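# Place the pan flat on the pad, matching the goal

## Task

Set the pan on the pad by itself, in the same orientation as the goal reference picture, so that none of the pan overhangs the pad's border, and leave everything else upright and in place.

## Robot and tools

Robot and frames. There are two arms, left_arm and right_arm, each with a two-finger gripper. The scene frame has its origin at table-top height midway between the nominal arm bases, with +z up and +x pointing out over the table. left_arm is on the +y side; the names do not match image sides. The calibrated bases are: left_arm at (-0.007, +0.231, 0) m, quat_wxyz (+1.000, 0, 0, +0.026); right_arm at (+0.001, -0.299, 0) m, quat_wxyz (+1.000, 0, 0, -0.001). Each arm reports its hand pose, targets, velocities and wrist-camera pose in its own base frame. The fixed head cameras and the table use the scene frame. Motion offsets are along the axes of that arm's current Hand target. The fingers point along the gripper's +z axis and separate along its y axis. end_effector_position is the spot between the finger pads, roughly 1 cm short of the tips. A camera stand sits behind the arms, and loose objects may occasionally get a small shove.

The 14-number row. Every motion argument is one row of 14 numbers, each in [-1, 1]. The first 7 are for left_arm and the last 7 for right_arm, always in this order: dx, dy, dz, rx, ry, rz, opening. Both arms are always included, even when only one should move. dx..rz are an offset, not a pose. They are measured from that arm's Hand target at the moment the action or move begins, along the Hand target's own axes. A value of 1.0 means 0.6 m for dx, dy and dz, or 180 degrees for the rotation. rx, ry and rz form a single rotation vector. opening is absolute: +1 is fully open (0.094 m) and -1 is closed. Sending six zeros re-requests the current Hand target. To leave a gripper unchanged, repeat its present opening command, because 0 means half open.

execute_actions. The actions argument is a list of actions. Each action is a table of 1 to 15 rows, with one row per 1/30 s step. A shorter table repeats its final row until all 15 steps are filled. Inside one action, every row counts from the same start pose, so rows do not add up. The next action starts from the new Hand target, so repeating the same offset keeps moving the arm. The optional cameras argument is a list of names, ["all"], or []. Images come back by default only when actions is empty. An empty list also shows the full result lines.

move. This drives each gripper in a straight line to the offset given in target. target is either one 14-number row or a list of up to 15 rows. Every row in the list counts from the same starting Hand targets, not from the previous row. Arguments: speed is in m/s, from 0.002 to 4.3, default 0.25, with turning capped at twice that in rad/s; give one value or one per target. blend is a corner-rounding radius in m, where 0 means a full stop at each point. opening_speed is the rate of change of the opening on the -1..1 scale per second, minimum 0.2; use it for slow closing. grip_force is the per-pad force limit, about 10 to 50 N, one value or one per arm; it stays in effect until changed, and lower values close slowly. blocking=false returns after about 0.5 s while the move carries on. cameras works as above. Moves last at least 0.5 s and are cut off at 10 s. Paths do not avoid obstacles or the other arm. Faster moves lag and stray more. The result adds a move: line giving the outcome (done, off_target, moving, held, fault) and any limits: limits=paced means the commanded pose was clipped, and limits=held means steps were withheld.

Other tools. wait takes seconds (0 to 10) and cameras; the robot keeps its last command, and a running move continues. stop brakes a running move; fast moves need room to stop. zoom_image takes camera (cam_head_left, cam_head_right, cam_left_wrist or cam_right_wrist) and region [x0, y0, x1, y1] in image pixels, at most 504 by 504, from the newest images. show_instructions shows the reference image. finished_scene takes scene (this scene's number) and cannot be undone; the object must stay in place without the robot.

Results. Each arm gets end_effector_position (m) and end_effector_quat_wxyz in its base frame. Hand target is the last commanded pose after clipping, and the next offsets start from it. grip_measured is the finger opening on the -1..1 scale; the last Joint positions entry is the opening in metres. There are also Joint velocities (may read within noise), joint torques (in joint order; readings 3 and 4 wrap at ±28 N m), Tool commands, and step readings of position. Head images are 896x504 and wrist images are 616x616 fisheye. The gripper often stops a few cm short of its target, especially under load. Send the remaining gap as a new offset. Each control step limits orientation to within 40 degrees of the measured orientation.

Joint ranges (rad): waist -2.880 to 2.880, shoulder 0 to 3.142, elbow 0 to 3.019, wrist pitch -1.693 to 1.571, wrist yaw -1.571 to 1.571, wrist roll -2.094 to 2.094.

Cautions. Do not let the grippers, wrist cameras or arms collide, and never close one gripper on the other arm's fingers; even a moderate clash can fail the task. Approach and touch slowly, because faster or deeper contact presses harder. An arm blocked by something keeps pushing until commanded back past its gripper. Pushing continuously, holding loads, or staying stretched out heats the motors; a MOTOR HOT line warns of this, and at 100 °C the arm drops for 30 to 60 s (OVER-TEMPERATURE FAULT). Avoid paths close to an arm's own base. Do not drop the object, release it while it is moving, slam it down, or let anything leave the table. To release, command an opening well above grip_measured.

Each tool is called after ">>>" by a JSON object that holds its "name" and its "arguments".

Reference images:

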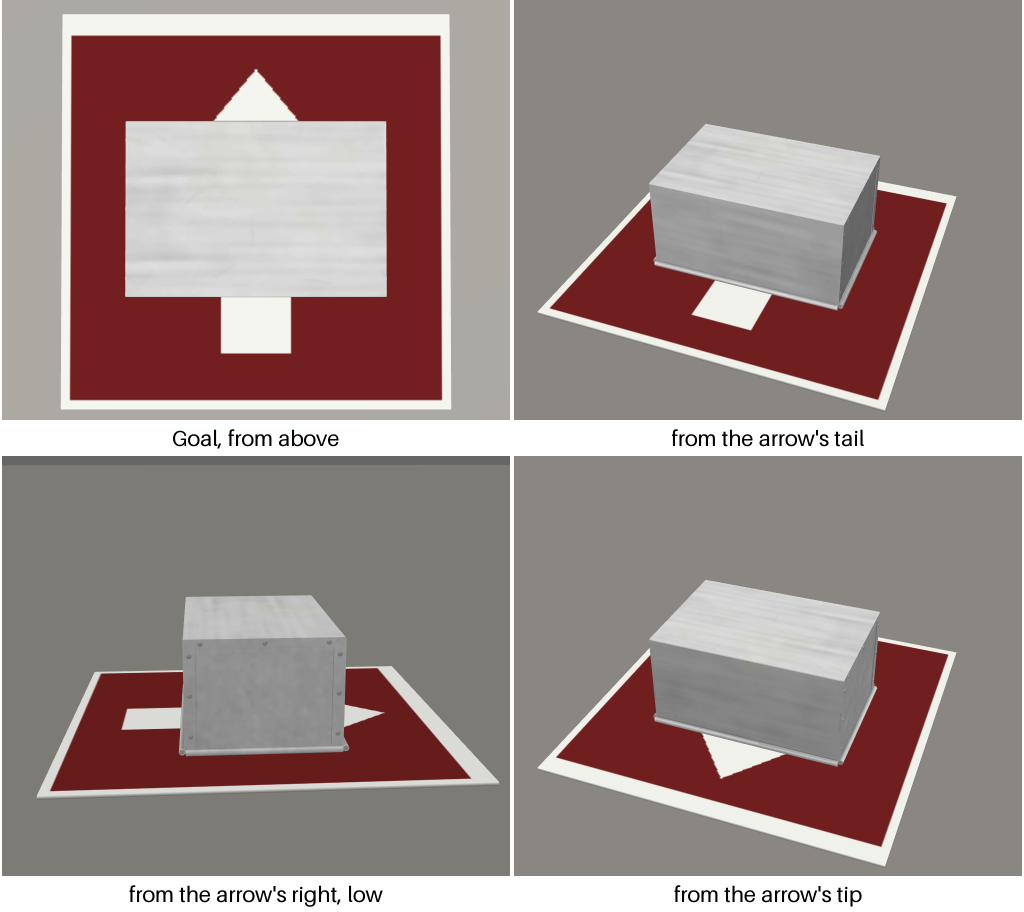

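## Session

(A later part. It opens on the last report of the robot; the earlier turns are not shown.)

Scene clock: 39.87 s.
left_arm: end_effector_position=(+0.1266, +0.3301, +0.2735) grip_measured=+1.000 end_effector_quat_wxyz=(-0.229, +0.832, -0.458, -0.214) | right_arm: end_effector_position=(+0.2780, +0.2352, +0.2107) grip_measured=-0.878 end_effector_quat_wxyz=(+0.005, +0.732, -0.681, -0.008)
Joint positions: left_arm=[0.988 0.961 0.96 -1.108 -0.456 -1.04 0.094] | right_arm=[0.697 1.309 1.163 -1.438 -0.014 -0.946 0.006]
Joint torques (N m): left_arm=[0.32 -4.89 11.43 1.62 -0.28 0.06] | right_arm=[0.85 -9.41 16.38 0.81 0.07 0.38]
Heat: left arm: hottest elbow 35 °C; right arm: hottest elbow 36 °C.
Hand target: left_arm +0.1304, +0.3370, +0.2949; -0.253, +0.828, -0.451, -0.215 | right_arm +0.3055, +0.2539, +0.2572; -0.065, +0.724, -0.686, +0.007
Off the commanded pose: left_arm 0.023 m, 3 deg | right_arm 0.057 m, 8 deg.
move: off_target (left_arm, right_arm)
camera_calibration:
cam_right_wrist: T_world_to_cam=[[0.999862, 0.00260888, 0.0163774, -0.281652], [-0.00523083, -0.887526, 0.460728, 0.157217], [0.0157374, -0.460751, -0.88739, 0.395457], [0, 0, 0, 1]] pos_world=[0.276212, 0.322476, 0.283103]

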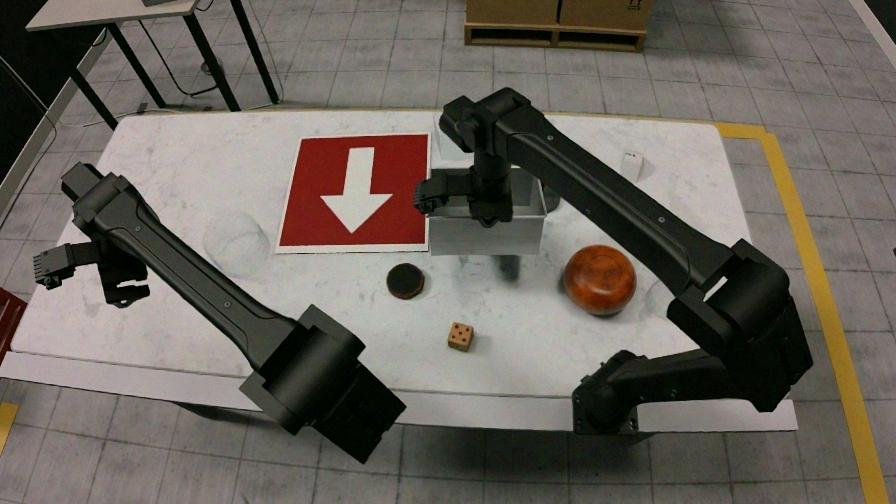

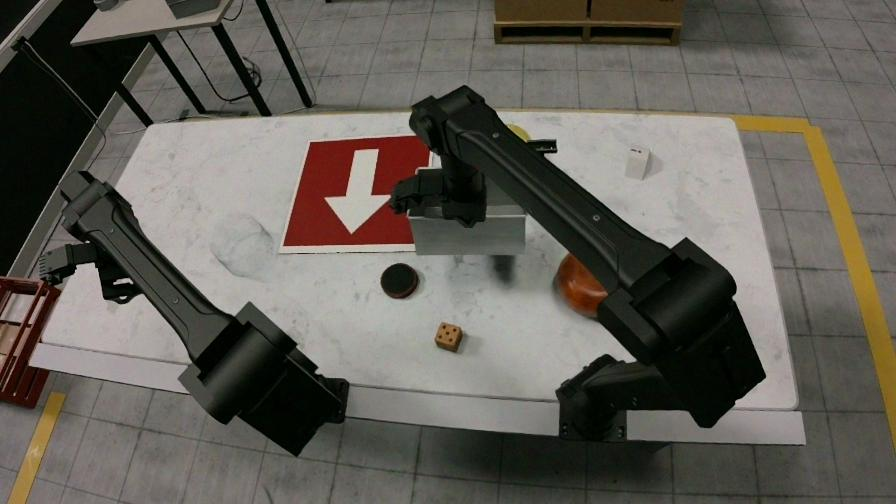

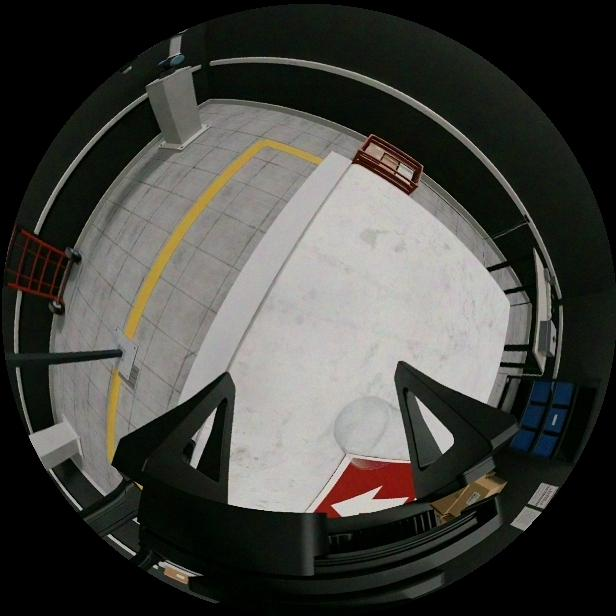

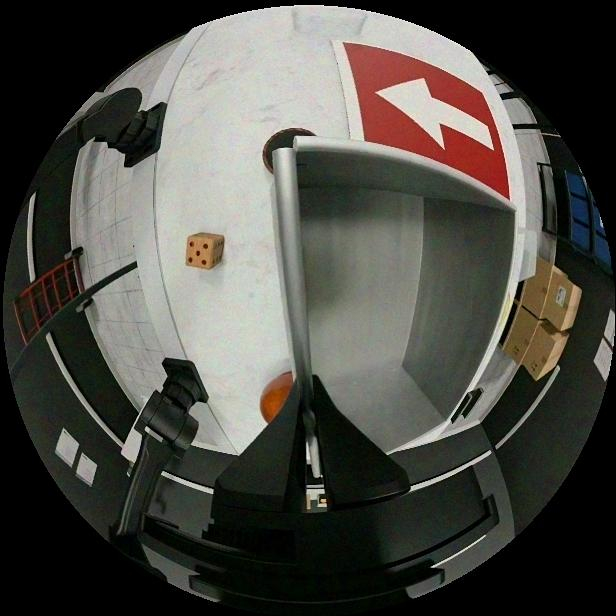

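>>> {"name": "move", "arguments": {"target": [0,0,0,0,0,0,1, 0.0164,0.0215,0.2066,0,0,0,-1], "speed": 0.12, "cameras": ["all"]}}

>>> {"name": "zoom_image", "arguments": {"camera": "cam_head_left", "region": [390, 130, 600, 300]}}

Scene clock: 42.10 s.
left_arm: end_effector_position=(+0.1266, +0.3301, +0.2735) grip_measured=+1.000 end_effector_quat_wxyz=(-0.229, +0.832, -0.458, -0.214) | right_arm: end_effector_position=(+0.2852, +0.2377, +0.1058) grip_measured=-0.878 end_effector_quat_wxyz=(-0.013, +0.730, -0.684, -0.002)
Joint positions: left_arm=[0.988 0.961 0.96 -1.108 -0.456 -1.04 0.094] | right_arm=[0.692 1.385 0.949 -1.108 -0.008 -0.943 0.006]
Joint torques (N m): left_arm=[0.38 -4.89 11.43 1.61 -0.27 0.06] | right_arm=[0.5 -9.64 11.41 1.21 0.04 0.38]
Heat: left arm: hottest elbow 35 °C; right arm: hottest elbow 36 °C.
Hand target: left_arm +0.1304, +0.3370, +0.2949; -0.253, +0.828, -0.451, -0.215 | right_arm +0.3054, +0.2539, +0.1322; -0.065, +0.724, -0.686, +0.007
Off the commanded pose: left_arm 0.023 m, 3 deg | right_arm 0.037 m, 6 deg.
move: off_target (left_arm, right_arm)
camera_calibration:
cam_right_wrist: T_world_to_cam=[[0.998749, -0.00573776, 0.0496751, -0.288498], [-0.0271586, -0.896354, 0.442506, 0.218086], [0.0419875, -0.443302, -0.895388, 0.292621], [0, 0, 0, 1]] pos_world=[0.281774, 0.323546, 0.179836]

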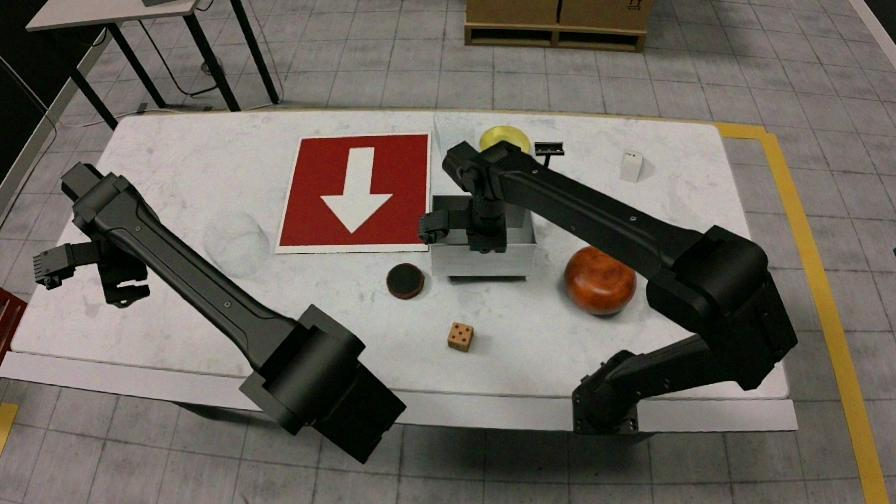

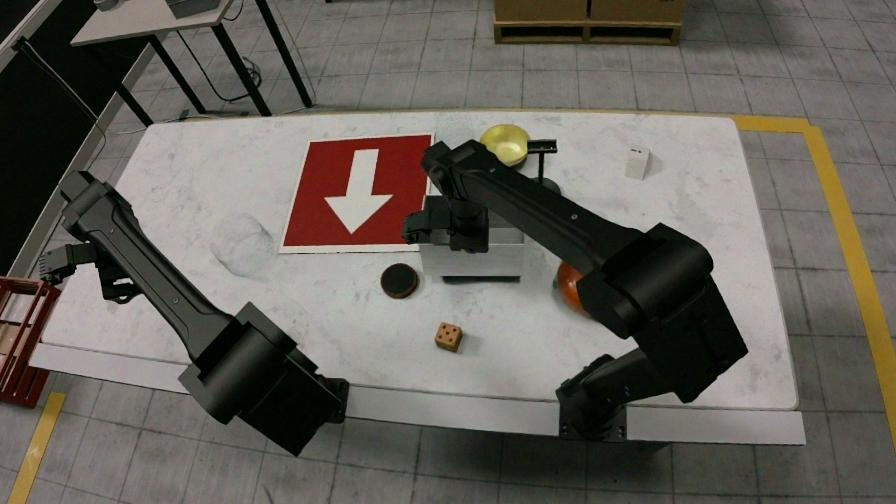

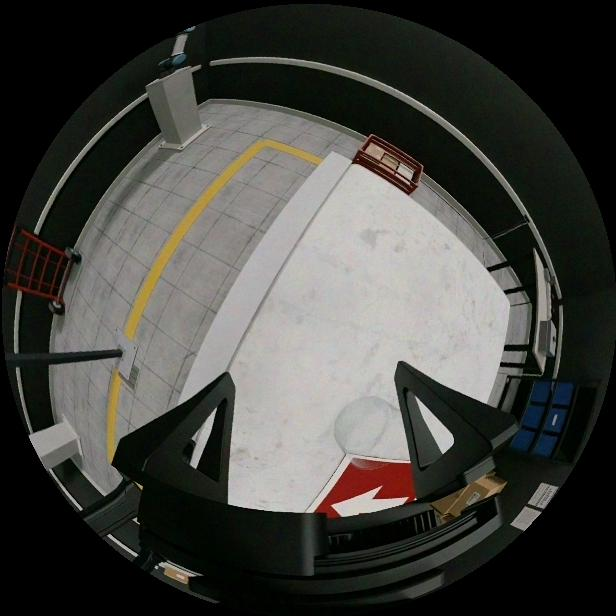

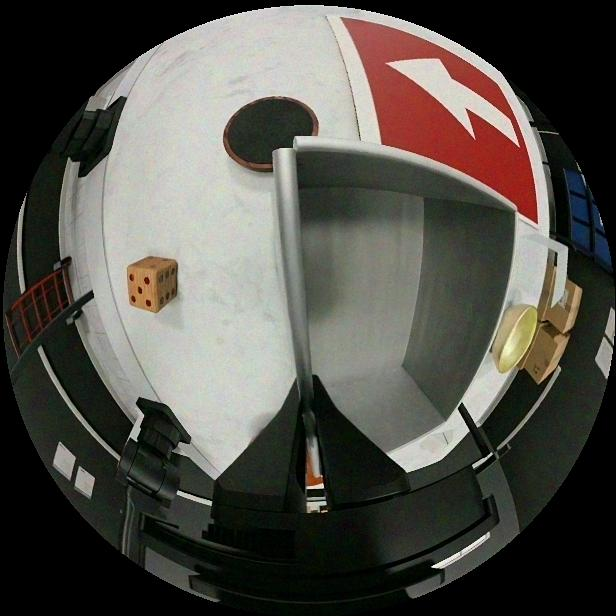

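Scaled by 2.400 from the camera's 896x504 image, which has a finer 1280x720 frame.

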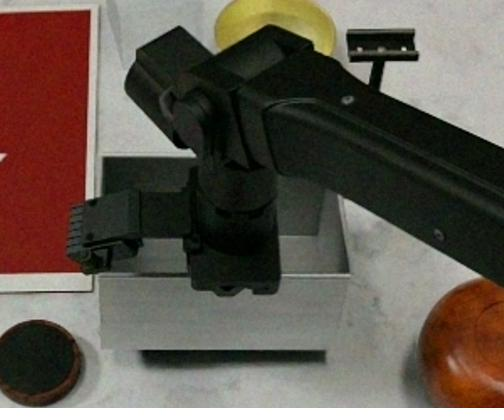

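>>> {"name": "move", "arguments": {"target": [0,0,0,0,0,0,1, 0.0177,0.0067,0.0567,0,0,0,-1], "speed": 0.06, "cameras": ["cam_head_left","cam_right_wrist"]}}

>>> {"name": "zoom_image", "arguments": {"camera": "cam_head_left", "region": [390, 130, 600, 300]}}

Scene clock: 43.43 s.
left_arm: end_effector_position=(+0.1266, +0.3301, +0.2735) grip_measured=+1.000 end_effector_quat_wxyz=(-0.229, +0.832, -0.458, -0.214) | right_arm: end_effector_position=(+0.2870, +0.2382, +0.0864) grip_measured=-0.878 end_effector_quat_wxyz=(-0.032, +0.730, -0.682, +0.005)
Joint positions: left_arm=[0.988 0.961 0.96 -1.108 -0.456 -1.04 0.094] | right_arm=[0.695 1.39 0.895 -1.01 0.003 -0.943 0.006]
Joint torques (N m): left_arm=[0.38 -4.89 11.4 1.61 -0.28 0.06] | right_arm=[0.15 -7.82 9.81 1.18 -0.26 0.24]
Heat: left arm: hottest elbow 36 °C; right arm: hottest elbow 36 °C.
Hand target: left_arm +0.1304, +0.3370, +0.2949; -0.253, +0.828, -0.451, -0.215 | right_arm +0.3054, +0.2460, +0.0972; -0.065, +0.724, -0.686, +0.007
Off the commanded pose: left_arm 0.023 m, 3 deg | right_arm 0.023 m, 4 deg.
move: off_target (left_arm, right_arm)
camera_calibration:
cam_right_wrist: T_world_to_cam=[[0.996198, -0.00434917, 0.0870096, -0.292008], [-0.0411278, -0.903929, 0.425701, 0.234428], [0.076799, -0.427661, -0.900671, 0.262084], [0, 0, 0, 1]] pos_world=[0.280412, 0.322719, 0.161662]
Images, in order (width x height): cam_head_left 896x504, cam_right_wrist 616x616.

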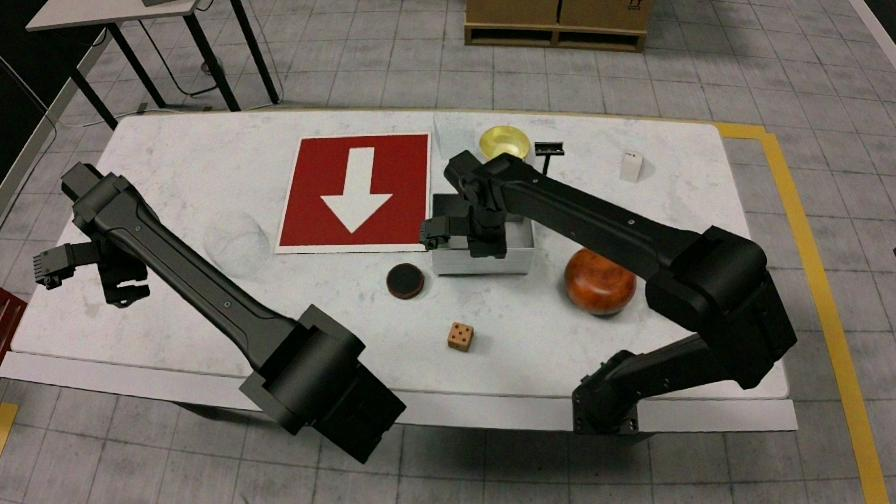

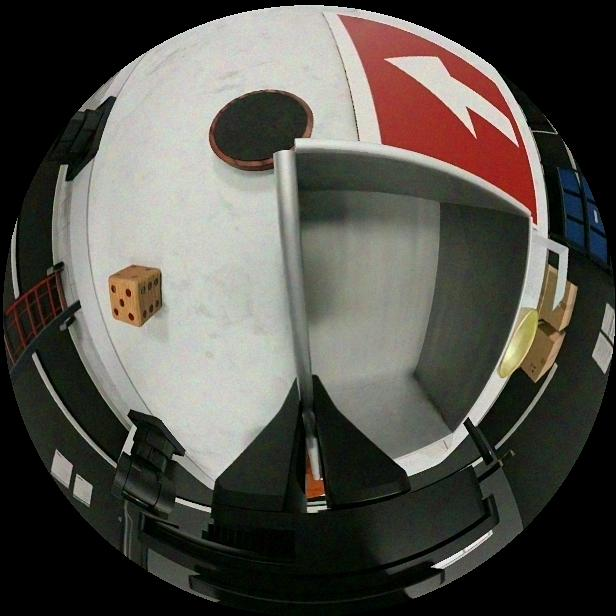

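Scaled by 2.400 from the camera's 896x504 image, which has a finer 1280x720 frame.

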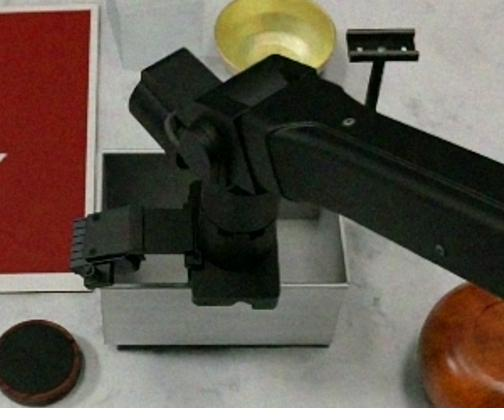

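>>> {"name": "move", "arguments": {"target": [0,0,0,0,0,0,1, 0.0016,0.0021,0.02,0,0,0,-1], "speed": 0.05, "cameras": ["cam_head_left"]}}

>>> {"name": "zoom_image", "arguments": {"camera": "cam_head_left", "region": [390, 130, 600, 300]}}

Scene clock: 44.70 s.
left_arm: end_effector_position=(+0.1266, +0.3301, +0.2735) grip_measured=+1.000 end_effector_quat_wxyz=(-0.229, +0.832, -0.458, -0.214) | right_arm: end_effector_position=(+0.2889, +0.2387, +0.0773) grip_measured=-0.878 end_effector_quat_wxyz=(-0.037, +0.730, -0.683, +0.007)
Joint positions: left_arm=[0.988 0.961 0.96 -1.108 -0.456 -1.04 0.094] | right_arm=[0.694 1.402 0.88 -0.973 0.004 -0.943 0.006]
Joint torques (N m): left_arm=[0.44 -4.84 11.41 1.59 -0.28 0.06] | right_arm=[0.44 -7.53 9.25 1.2 -0.38 0.26]
Heat: left arm: hottest elbow 36 °C; right arm: hottest elbow 36 °C.
Hand target: left_arm +0.1304, +0.3370, +0.2949; -0.253, +0.828, -0.451, -0.215 | right_arm +0.3054, +0.2460, +0.0851; -0.065, +0.724, -0.686, +0.007
Off the commanded pose: left_arm 0.023 m, 3 deg | right_arm 0.020 m, 3 deg.
move: off_target (left_arm, right_arm)
Images, in order (width x height): cam_head_left 896x504.

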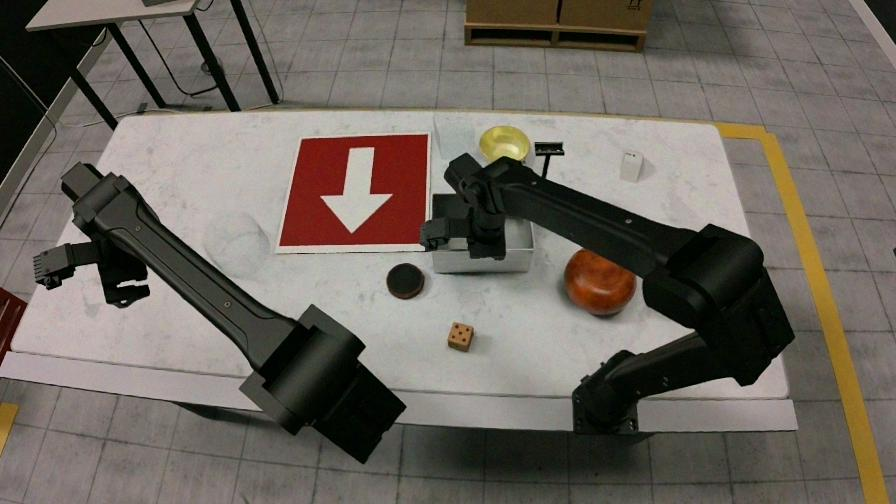

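Scaled by 2.400 from the camera's 896x504 image, which has a finer 1280x720 frame.

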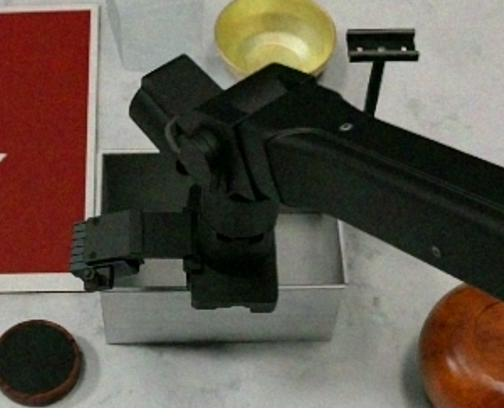

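>>> {"name": "move", "arguments": {"target": [[0,0,0,0,0,0,1, 0,0,0,0,0,0,-0.4],[0,0,0,0,0,0,1, -0.0196,-0.0258,-0.2479,0,0,0,-0.4],[0,0,0,0,0,0,1, 0.5345,0.0792,-0.4627,0,0,0.333,-0.4]], "speed": [0.1,0.2,0.4], "opening_speed": 0.5, "blend": [0,0.03,0], "cameras": ["all"]}}

Scene clock: 49.97 s.
left_arm: end_effector_position=(+0.1266, +0.3301, +0.2735) grip_measured=+1.000 end_effector_quat_wxyz=(-0.229, +0.832, -0.458, -0.214) | right_arm: end_effector_position=(+0.2433, -0.0992, +0.3018) grip_measured=-0.403 end_effector_quat_wxyz=(+0.063, -0.265, +0.962, +0.017)
Joint positions: left_arm=[0.988 0.961 0.96 -1.108 -0.456 -1.04 0.094] | right_arm=[-0.457 0.982 1.153 -1.67 -0.108 -0.991 0.028]
Joint torques (N m): left_arm=[0.26 -5.01 11.41 1.61 -0.27 0.06] | right_arm=[1.38 -4.31 13.61 -0.17 -0.49 0.02]
Heat: left arm: hottest elbow 36 °C; right arm: hottest elbow 36 °C.
Hand target: left_arm +0.1304, +0.3370, +0.2949; -0.253, +0.828, -0.451, -0.215 | right_arm +0.2495, -0.0989, +0.3302; +0.059, -0.285, +0.956, +0.027
Off the commanded pose: left_arm 0.023 m, 3 deg | right_arm 0.029 m, 3 deg.
joint sent to its limit (right arm) — joint 4 (wrist pitch), lower limit. The joint targets are off in position and orientation.
move: off_target (left_arm, right_arm)
camera_calibration:
cam_right_wrist: T_world_to_cam=[[0.447741, -0.893753, 0.0271, -0.205476], [-0.843288, -0.411994, 0.345146, 0.104263], [-0.29731, -0.177389, -0.938158, 0.442271], [0, 0, 0, 1]] pos_world=[0.311415, -0.0622353, 0.384503]

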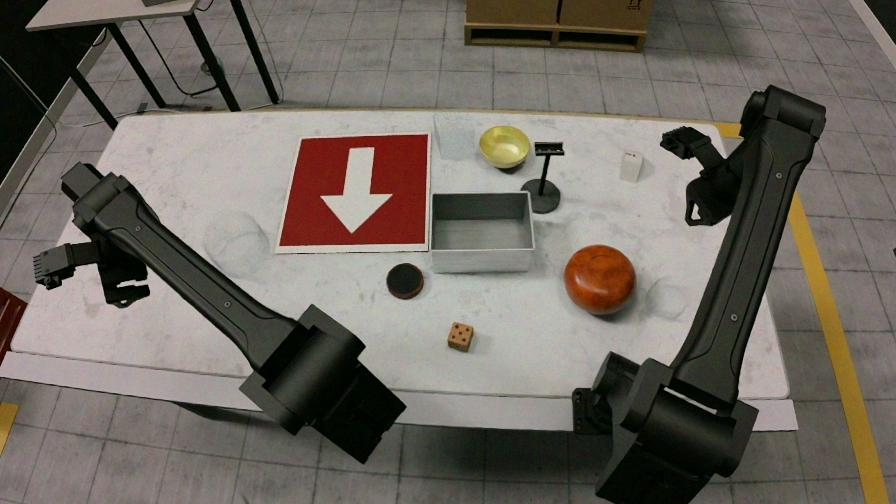

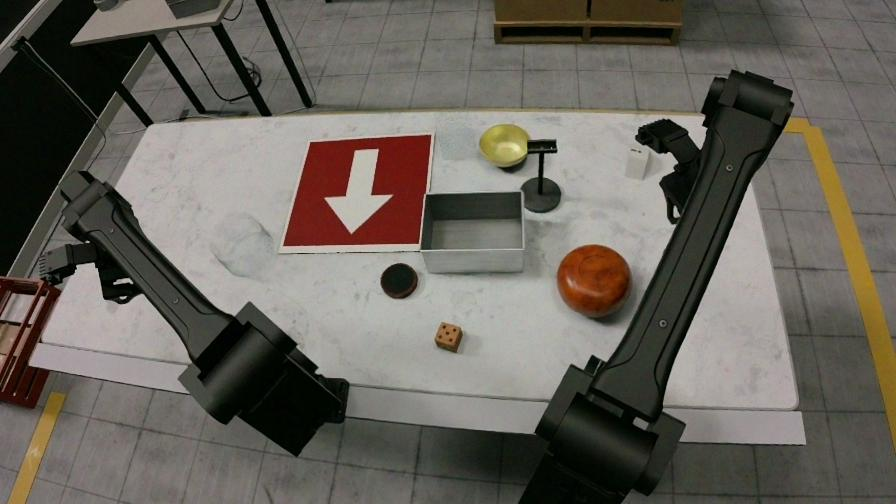

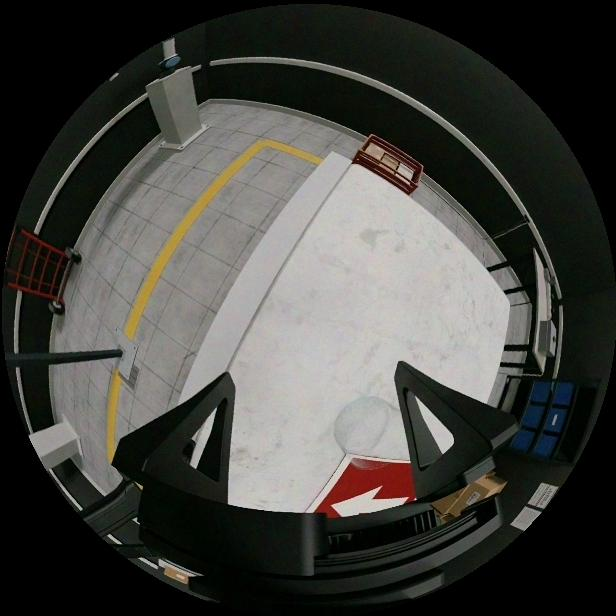

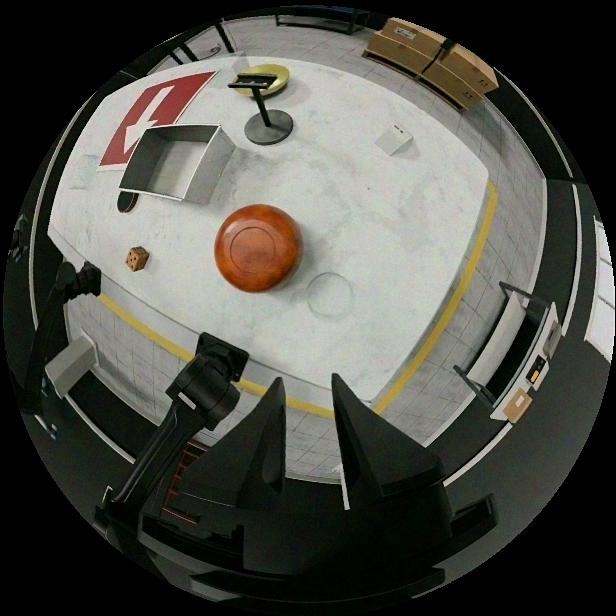

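>>> {"name": "move", "arguments": {"target": [[0.369,-0.068,-0.3108,0.1355,0.2097,0.5729,0.1,0,0,0,0,0,0,-0.4],[0.9955,0.0942,-0.657,-0.285,-0.0257,-0.7817,0.1,0,0,0,0,0,0,-0.4]], "speed": 0.4, "blend": [0.03,0], "cameras": ["all"]}}

Scene clock: 56.97 s.
left_arm: end_effector_position=(+0.4156, -0.3021, +0.2198) grip_measured=+0.103 end_effector_quat_wxyz=(-0.032, +0.695, +0.718, +0.000) | right_arm: end_effector_position=(+0.2433, -0.0992, +0.3018) grip_measured=-0.403 end_effector_quat_wxyz=(+0.063, -0.265, +0.962, +0.017)
Joint positions: left_arm=[-0.631 1.728 1.658 -1.564 -0.009 0.907 0.052] | right_arm=[-0.457 0.982 1.153 -1.67 -0.108 -0.991 0.028]
Joint torques (N m): left_arm=[0.44 -12.92 12.55 0.51 0.31 0.23] | right_arm=[1.44 -5.13 13.6 -0.23 -0.45 0]
Heat: left arm: hottest elbow 37 °C; right arm: hottest elbow 36 °C.
Hand target: left_arm +0.4316, -0.3124, +0.2403; +0.000, +0.702, +0.712, +0.000 | right_arm +0.2495, -0.0989, +0.3302; +0.059, -0.285, +0.956, +0.027
Off the commanded pose: left_arm 0.028 m, 4 deg | right_arm 0.029 m, 3 deg.
joint sent to its limit (right arm) — joint 4 (wrist pitch), lower limit. The joint targets are off in position and orientation.
move: off_target (left_arm, right_arm)
camera_calibration:
cam_left_wrist: T_world_to_cam=[[-0.997265, 0.0434693, 0.0597739, 0.418784], [0.0685092, 0.847135, 0.526944, 0.151681], [-0.0277307, 0.529597, -0.847796, 0.460797], [0, 0, 0, 1]] pos_world=[0.420025, -0.390735, 0.285702]
cam_right_wrist: T_world_to_cam=[[0.447741, -0.893753, 0.0271, -0.205476], [-0.843288, -0.411994, 0.345146, 0.104263], [-0.29731, -0.177389, -0.938158, 0.442271], [0, 0, 0, 1]] pos_world=[0.311415, -0.0622353, 0.384503]

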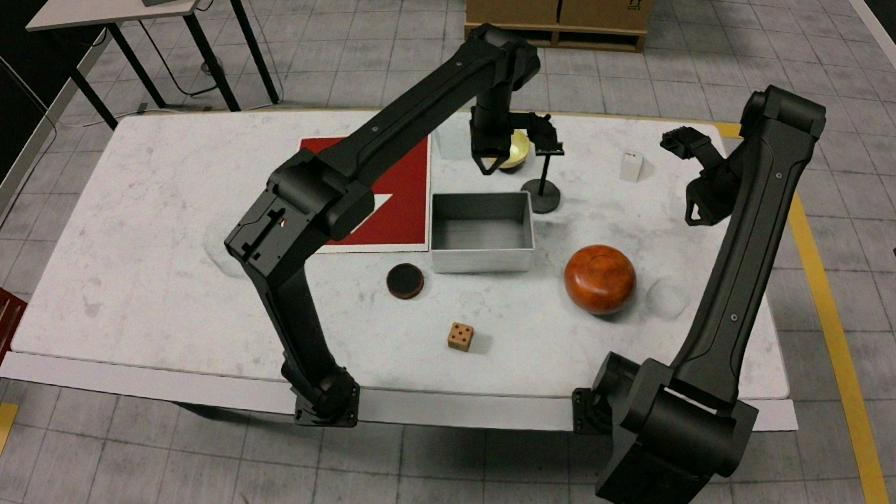

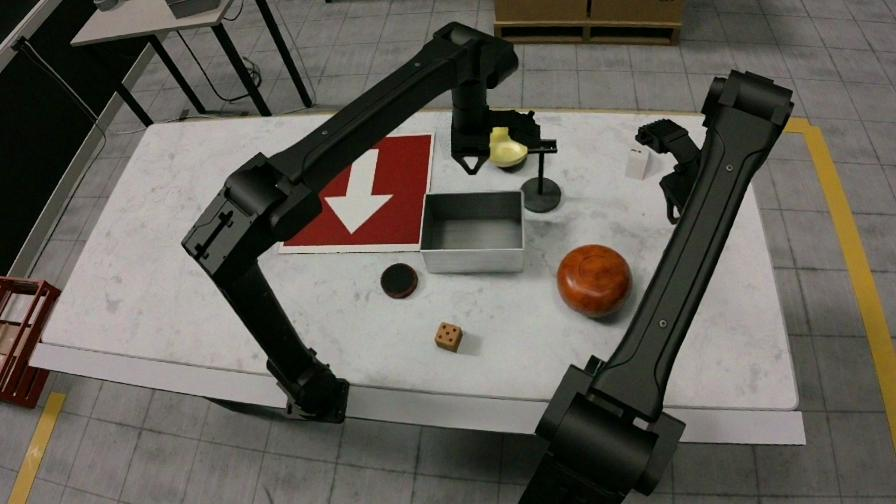

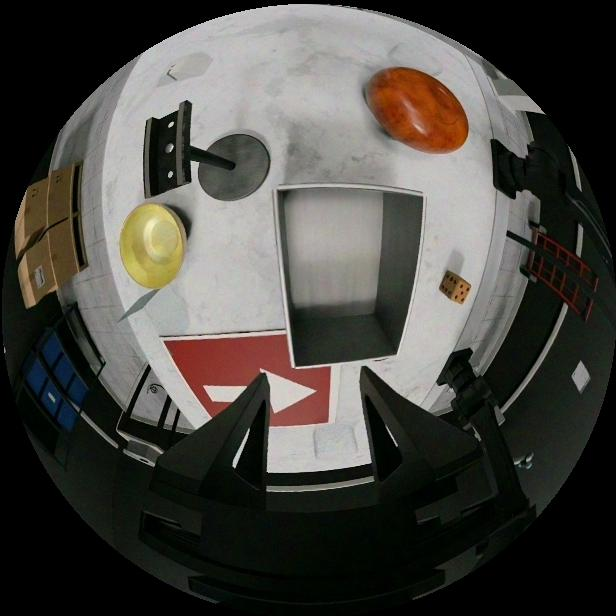

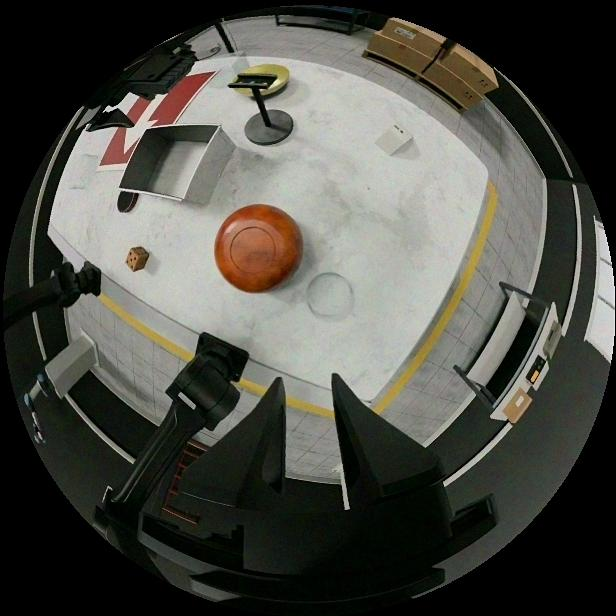

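>>> {"name": "zoom_image", "arguments": {"camera": "cam_left_wrist", "region": [250, 160, 450, 390]}}

Scaled by 2.191 from the camera's 616x616 image, which has a finer 880x880 frame.

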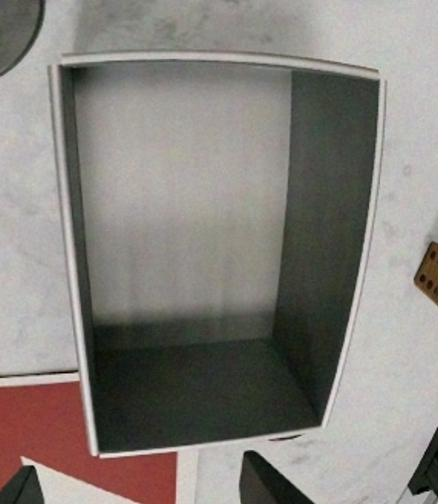

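>>> {"name": "move", "arguments": {"target": [0.0152,0.0308,0.1597,-0.0142,-0.0146,0.0103,0.1,0,0,0,0,0,0,-0.4], "speed": 0.2, "cameras": ["cam_left_wrist"]}}

>>> {"name": "zoom_image", "arguments": {"camera": "cam_left_wrist", "region": [200, 150, 450, 460]}}

Scene clock: 61.53 s.
left_arm: end_effector_position=(+0.4429, -0.2963, +0.1414) grip_measured=+0.103 end_effector_quat_wxyz=(+0.016, +0.705, +0.709, +0.002) | right_arm: end_effector_position=(+0.2433, -0.0992, +0.3018) grip_measured=-0.403 end_effector_quat_wxyz=(+0.063, -0.265, +0.962, +0.017)
Joint positions: left_arm=[-0.588 1.751 1.482 -1.269 0.003 0.977 0.052] | right_arm=[-0.457 0.982 1.153 -1.67 -0.108 -0.991 0.028]
Joint torques (N m): left_arm=[0.73 -13.16 8.69 1.32 0.37 0.2] | right_arm=[0.79 -4.31 13.59 -0.32 -0.46 0]
Heat: left arm: hottest elbow 38 °C; right arm: hottest elbow 36 °C.
Hand target: left_arm +0.4499, -0.3030, +0.1444; +0.032, +0.713, +0.701, +0.000 | right_arm +0.2495, -0.0989, +0.3302; +0.059, -0.285, +0.956, +0.027
Off the commanded pose: left_arm 0.010 m, 2 deg | right_arm 0.029 m, 3 deg.
joint sent to its limit (right arm) — joint 4 (wrist pitch), lower limit. The joint targets are off in position and orientation.
move: off_target (right_arm)
camera_calibration:
cam_left_wrist: T_world_to_cam=[[-0.997283, 0.0723231, -0.0140039, 0.469395], [0.0570075, 0.878085, 0.475096, 0.207818], [0.046657, 0.473007, -0.879822, 0.346915], [0, 0, 0, 1]] pos_world=[0.440086, -0.380523, 0.213064]
Images, in order (width x height): cam_left_wrist 616x616.

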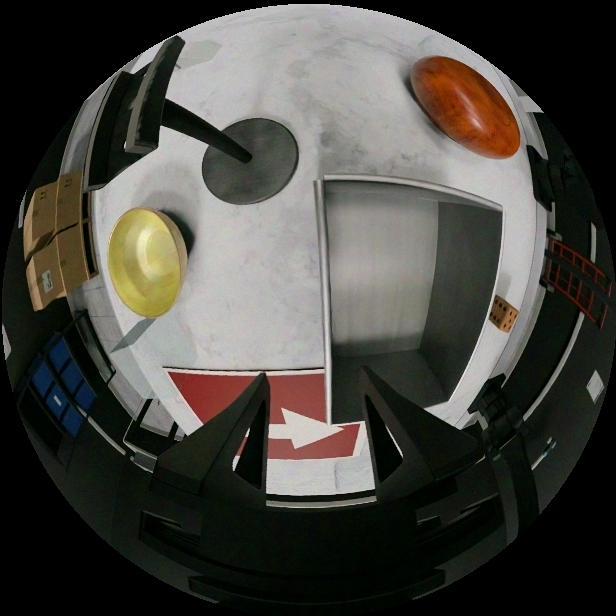

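Scaled by 1.626 from the camera's 616x616 image, which has a finer 880x880 frame.

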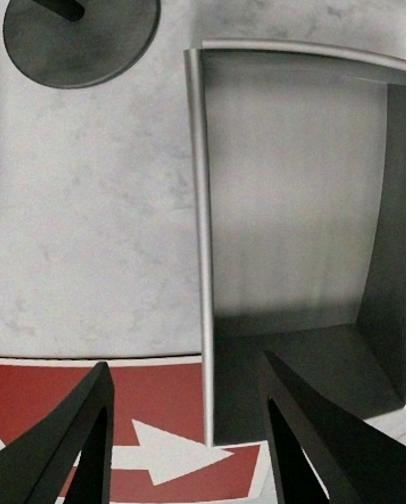

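>>> {"name": "move", "arguments": {"target": [[0.0102,-0.0217,0.05,0.0065,0.0051,0,0.1,0,0,0,0,0,0,-0.4],[0.0102,-0.0217,0.1033,0.0065,0.0051,0,0.1,0,0,0,0,0,0,-0.4]], "speed": 0.1, "blend": [0.01,0], "cameras": ["cam_left_wrist"]}}

>>> {"name": "zoom_image", "arguments": {"camera": "cam_left_wrist", "region": [200, 150, 450, 460]}}

Scene clock: 63.63 s.
left_arm: end_effector_position=(+0.4350, -0.2910, +0.0814) grip_measured=+0.103 end_effector_quat_wxyz=(+0.006, +0.706, +0.708, +0.000) | right_arm: end_effector_position=(+0.2433, -0.0992, +0.3018) grip_measured=-0.403 end_effector_quat_wxyz=(+0.063, -0.265, +0.962, +0.017)
Joint positions: left_arm=[-0.588 1.793 1.373 -1.139 0.003 0.979 0.052] | right_arm=[-0.457 0.982 1.153 -1.67 -0.108 -0.991 0.028]
Joint torques (N m): left_arm=[0.32 -13.1 8.06 1.25 0.29 0.16] | right_arm=[0.44 -3.9 13.68 -0.2 -0.5 0.02]
Heat: left arm: hottest elbow 38 °C; right arm: hottest elbow 36 °C.
Hand target: left_arm +0.4397, -0.2995, +0.0817; +0.019, +0.713, +0.701, -0.002 | right_arm +0.2495, -0.0989, +0.3302; +0.059, -0.285, +0.956, +0.027
Off the commanded pose: left_arm 0.010 m, 2 deg | right_arm 0.029 m, 3 deg.
joint sent to its limit (right arm) — joint 4 (wrist pitch), lower limit. The joint targets are off in position and orientation.
move: off_target (right_arm)
camera_calibration:
cam_left_wrist: T_world_to_cam=[[-0.997256, 0.0739519, 0.00332408, 0.459402], [0.066329, 0.872718, 0.483698, 0.225829], [0.0328694, 0.482592, -0.875228, 0.300394], [0, 0, 0, 1]] pos_world=[0.433289, -0.376026, 0.152153]
Images, in order (width x height): cam_left_wrist 616x616.

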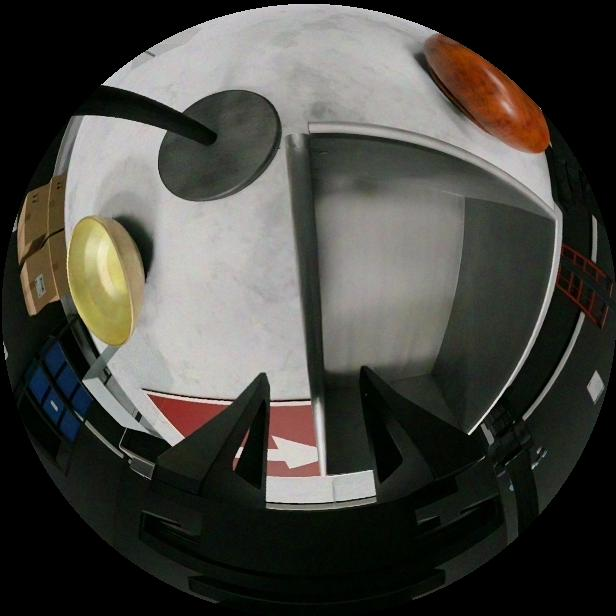

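Scaled by 1.626 from the camera's 616x616 image, which has a finer 880x880 frame.

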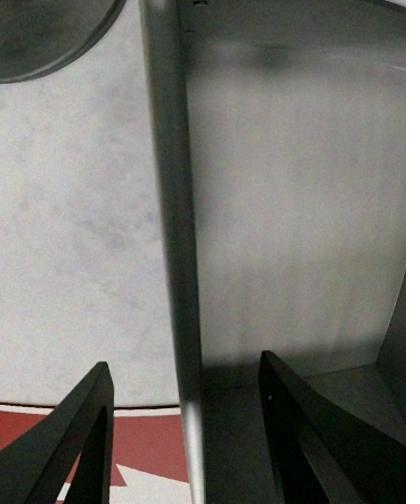

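>>> {"name": "move", "arguments": {"target": [[0,0,0,0,0,0,-1,0,0,0,0,0,0,-0.4]], "speed": 0.1, "opening_speed": 0.5, "cameras": ["cam_left_wrist"]}}

Scene clock: 66.47 s.
left_arm: end_effector_position=(+0.4336, -0.2930, +0.0814) grip_measured=-0.870 end_effector_quat_wxyz=(+0.007, +0.707, +0.707, -0.003) | right_arm: end_effector_position=(+0.2433, -0.0992, +0.3018) grip_measured=-0.403 end_effector_quat_wxyz=(+0.063, -0.265, +0.962, +0.017)
Joint positions: left_arm=[-0.591 1.793 1.373 -1.139 0.008 0.979 0.006] | right_arm=[-0.457 0.982 1.153 -1.67 -0.108 -0.991 0.028]
Joint torques (N m): left_arm=[0.32 -13.1 8.05 1.26 0.27 0.16] | right_arm=[0.85 -4.07 13.76 -0.46 -0.47 0.01]
Heat: left arm: hottest elbow 38 °C; right arm: hottest elbow 36 °C.
Hand target: left_arm +0.4397, -0.2995, +0.0817; +0.019, +0.713, +0.701, -0.002 | right_arm +0.2495, -0.0989, +0.3302; +0.059, -0.285, +0.956, +0.027
Off the commanded pose: left_arm 0.009 m, 2 deg | right_arm 0.029 m, 3 deg.
joint sent to its limit (right arm) — joint 4 (wrist pitch), lower limit. The joint targets are off in position and orientation.
move: off_target (right_arm)
camera_calibration:
cam_left_wrist: T_world_to_cam=[[-0.997005, 0.0771389, 0.00557, 0.458782], [0.0703308, 0.874338, 0.480195, 0.226683], [0.0321717, 0.479149, -0.877144, 0.300821], [0, 0, 0, 1]] pos_world=[0.431787, -0.377725, 0.152456]
Images, in order (width x height): cam_left_wrist 616x616.

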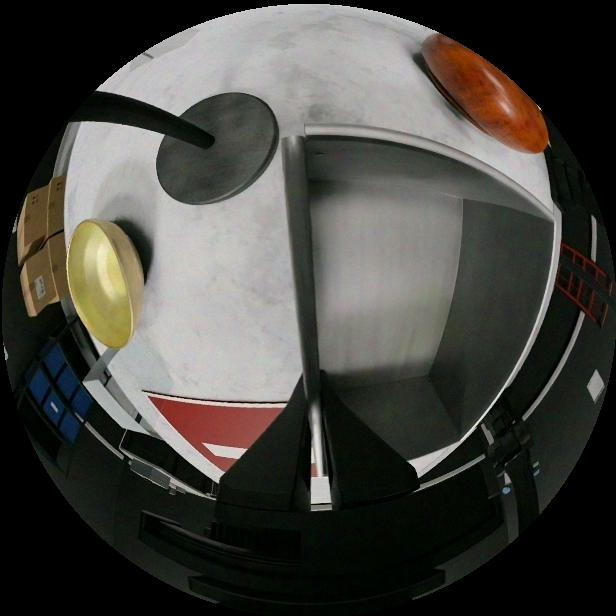

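>>> {"name": "move", "arguments": {"target": [[-0.0059,0.0049,-0.2,0,0,0,-1,0,0,0,0,0,0,-0.4],[0.243,0.1365,-0.2847,-0.198,0.0145,-0.0128,-1,0,0,0,0,0,0,-0.4]], "speed": 0.15, "blend": [0.03,0], "cameras": ["all"]}}

Scene clock: 71.67 s.
left_arm: end_effector_position=(+0.5067, -0.1460, +0.1980) grip_measured=-0.880 end_effector_quat_wxyz=(+0.165, +0.673, +0.693, +0.199) | right_arm: end_effector_position=(+0.2433, -0.0992, +0.3018) grip_measured=-0.403 end_effector_quat_wxyz=(+0.063, -0.265, +0.962, +0.017)
Joint positions: left_arm=[-0.353 1.455 1.191 -0.83 -0.224 1.243 0.006] | right_arm=[-0.457 0.982 1.153 -1.67 -0.108 -0.991 0.028]
Joint torques (N m): left_arm=[0.73 -14.39 10.88 2.95 -0.11 0.16] | right_arm=[0.5 -4.72 13.53 -0.35 -0.48 -0.02]
Heat: left arm: hottest elbow 38 °C; right arm: hottest elbow 36 °C.
Hand target: left_arm +0.5200, -0.1501, +0.2502; +0.220, +0.659, +0.682, +0.228 | right_arm +0.2495, -0.0989, +0.3302; +0.059, -0.285, +0.956, +0.027
Off the commanded pose: left_arm 0.054 m, 8 deg | right_arm 0.029 m, 3 deg.
joint sent to its limit (right arm) — joint 4 (wrist pitch), lower limit. The joint targets are off in position and orientation.
move: off_target (left_arm, right_arm)
camera_calibration:
cam_left_wrist: T_world_to_cam=[[-0.874195, 0.0621223, -0.481585, 0.551727], [-0.213992, 0.840991, 0.496932, 0.17291], [0.435879, 0.537471, -0.721897, 0.103538], [0, 0, 0, 1]] pos_world=[0.474188, -0.235339, 0.254523]
cam_right_wrist: T_world_to_cam=[[0.447741, -0.893753, 0.0271, -0.205476], [-0.843288, -0.411994, 0.345146, 0.104263], [-0.29731, -0.177389, -0.938158, 0.442271], [0, 0, 0, 1]] pos_world=[0.311415, -0.0622353, 0.384503]

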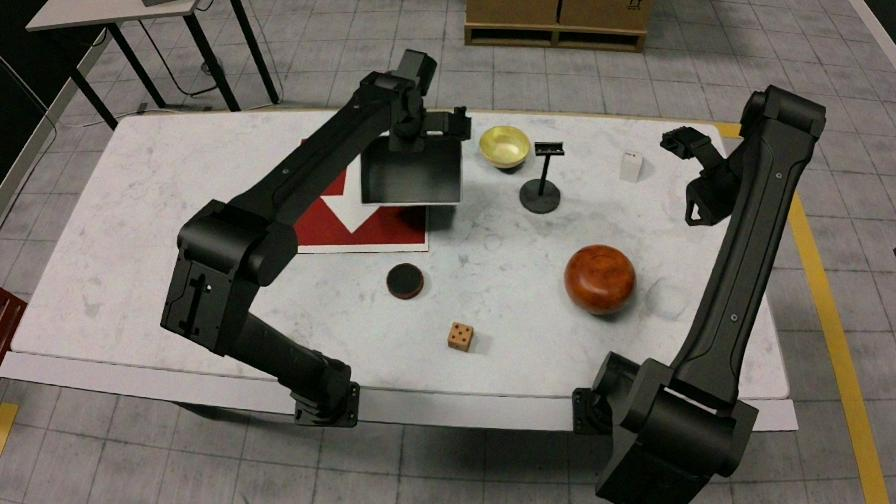

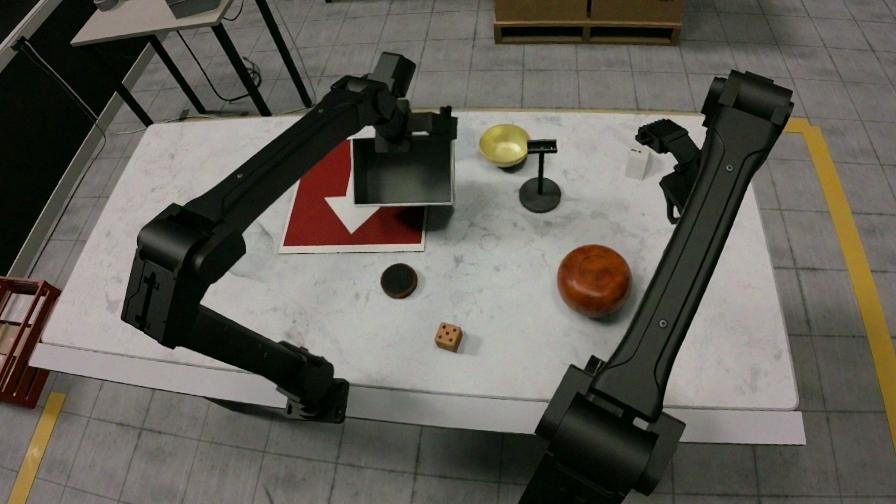

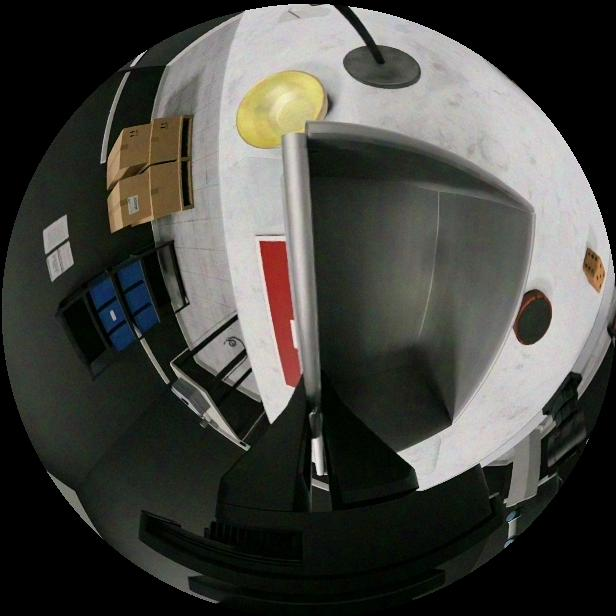

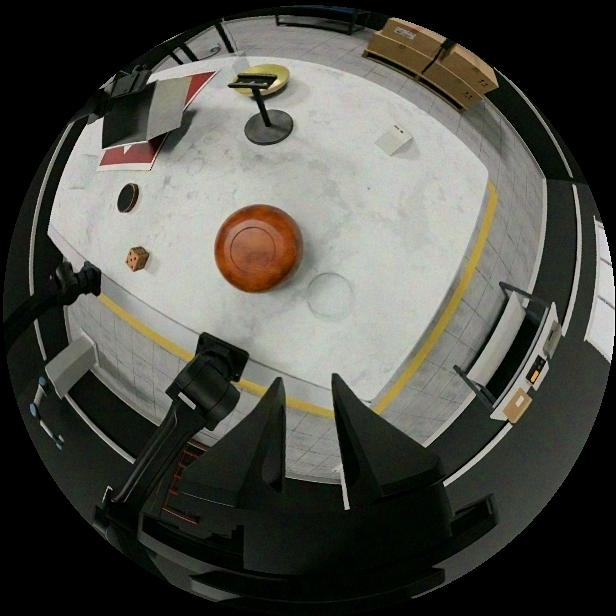

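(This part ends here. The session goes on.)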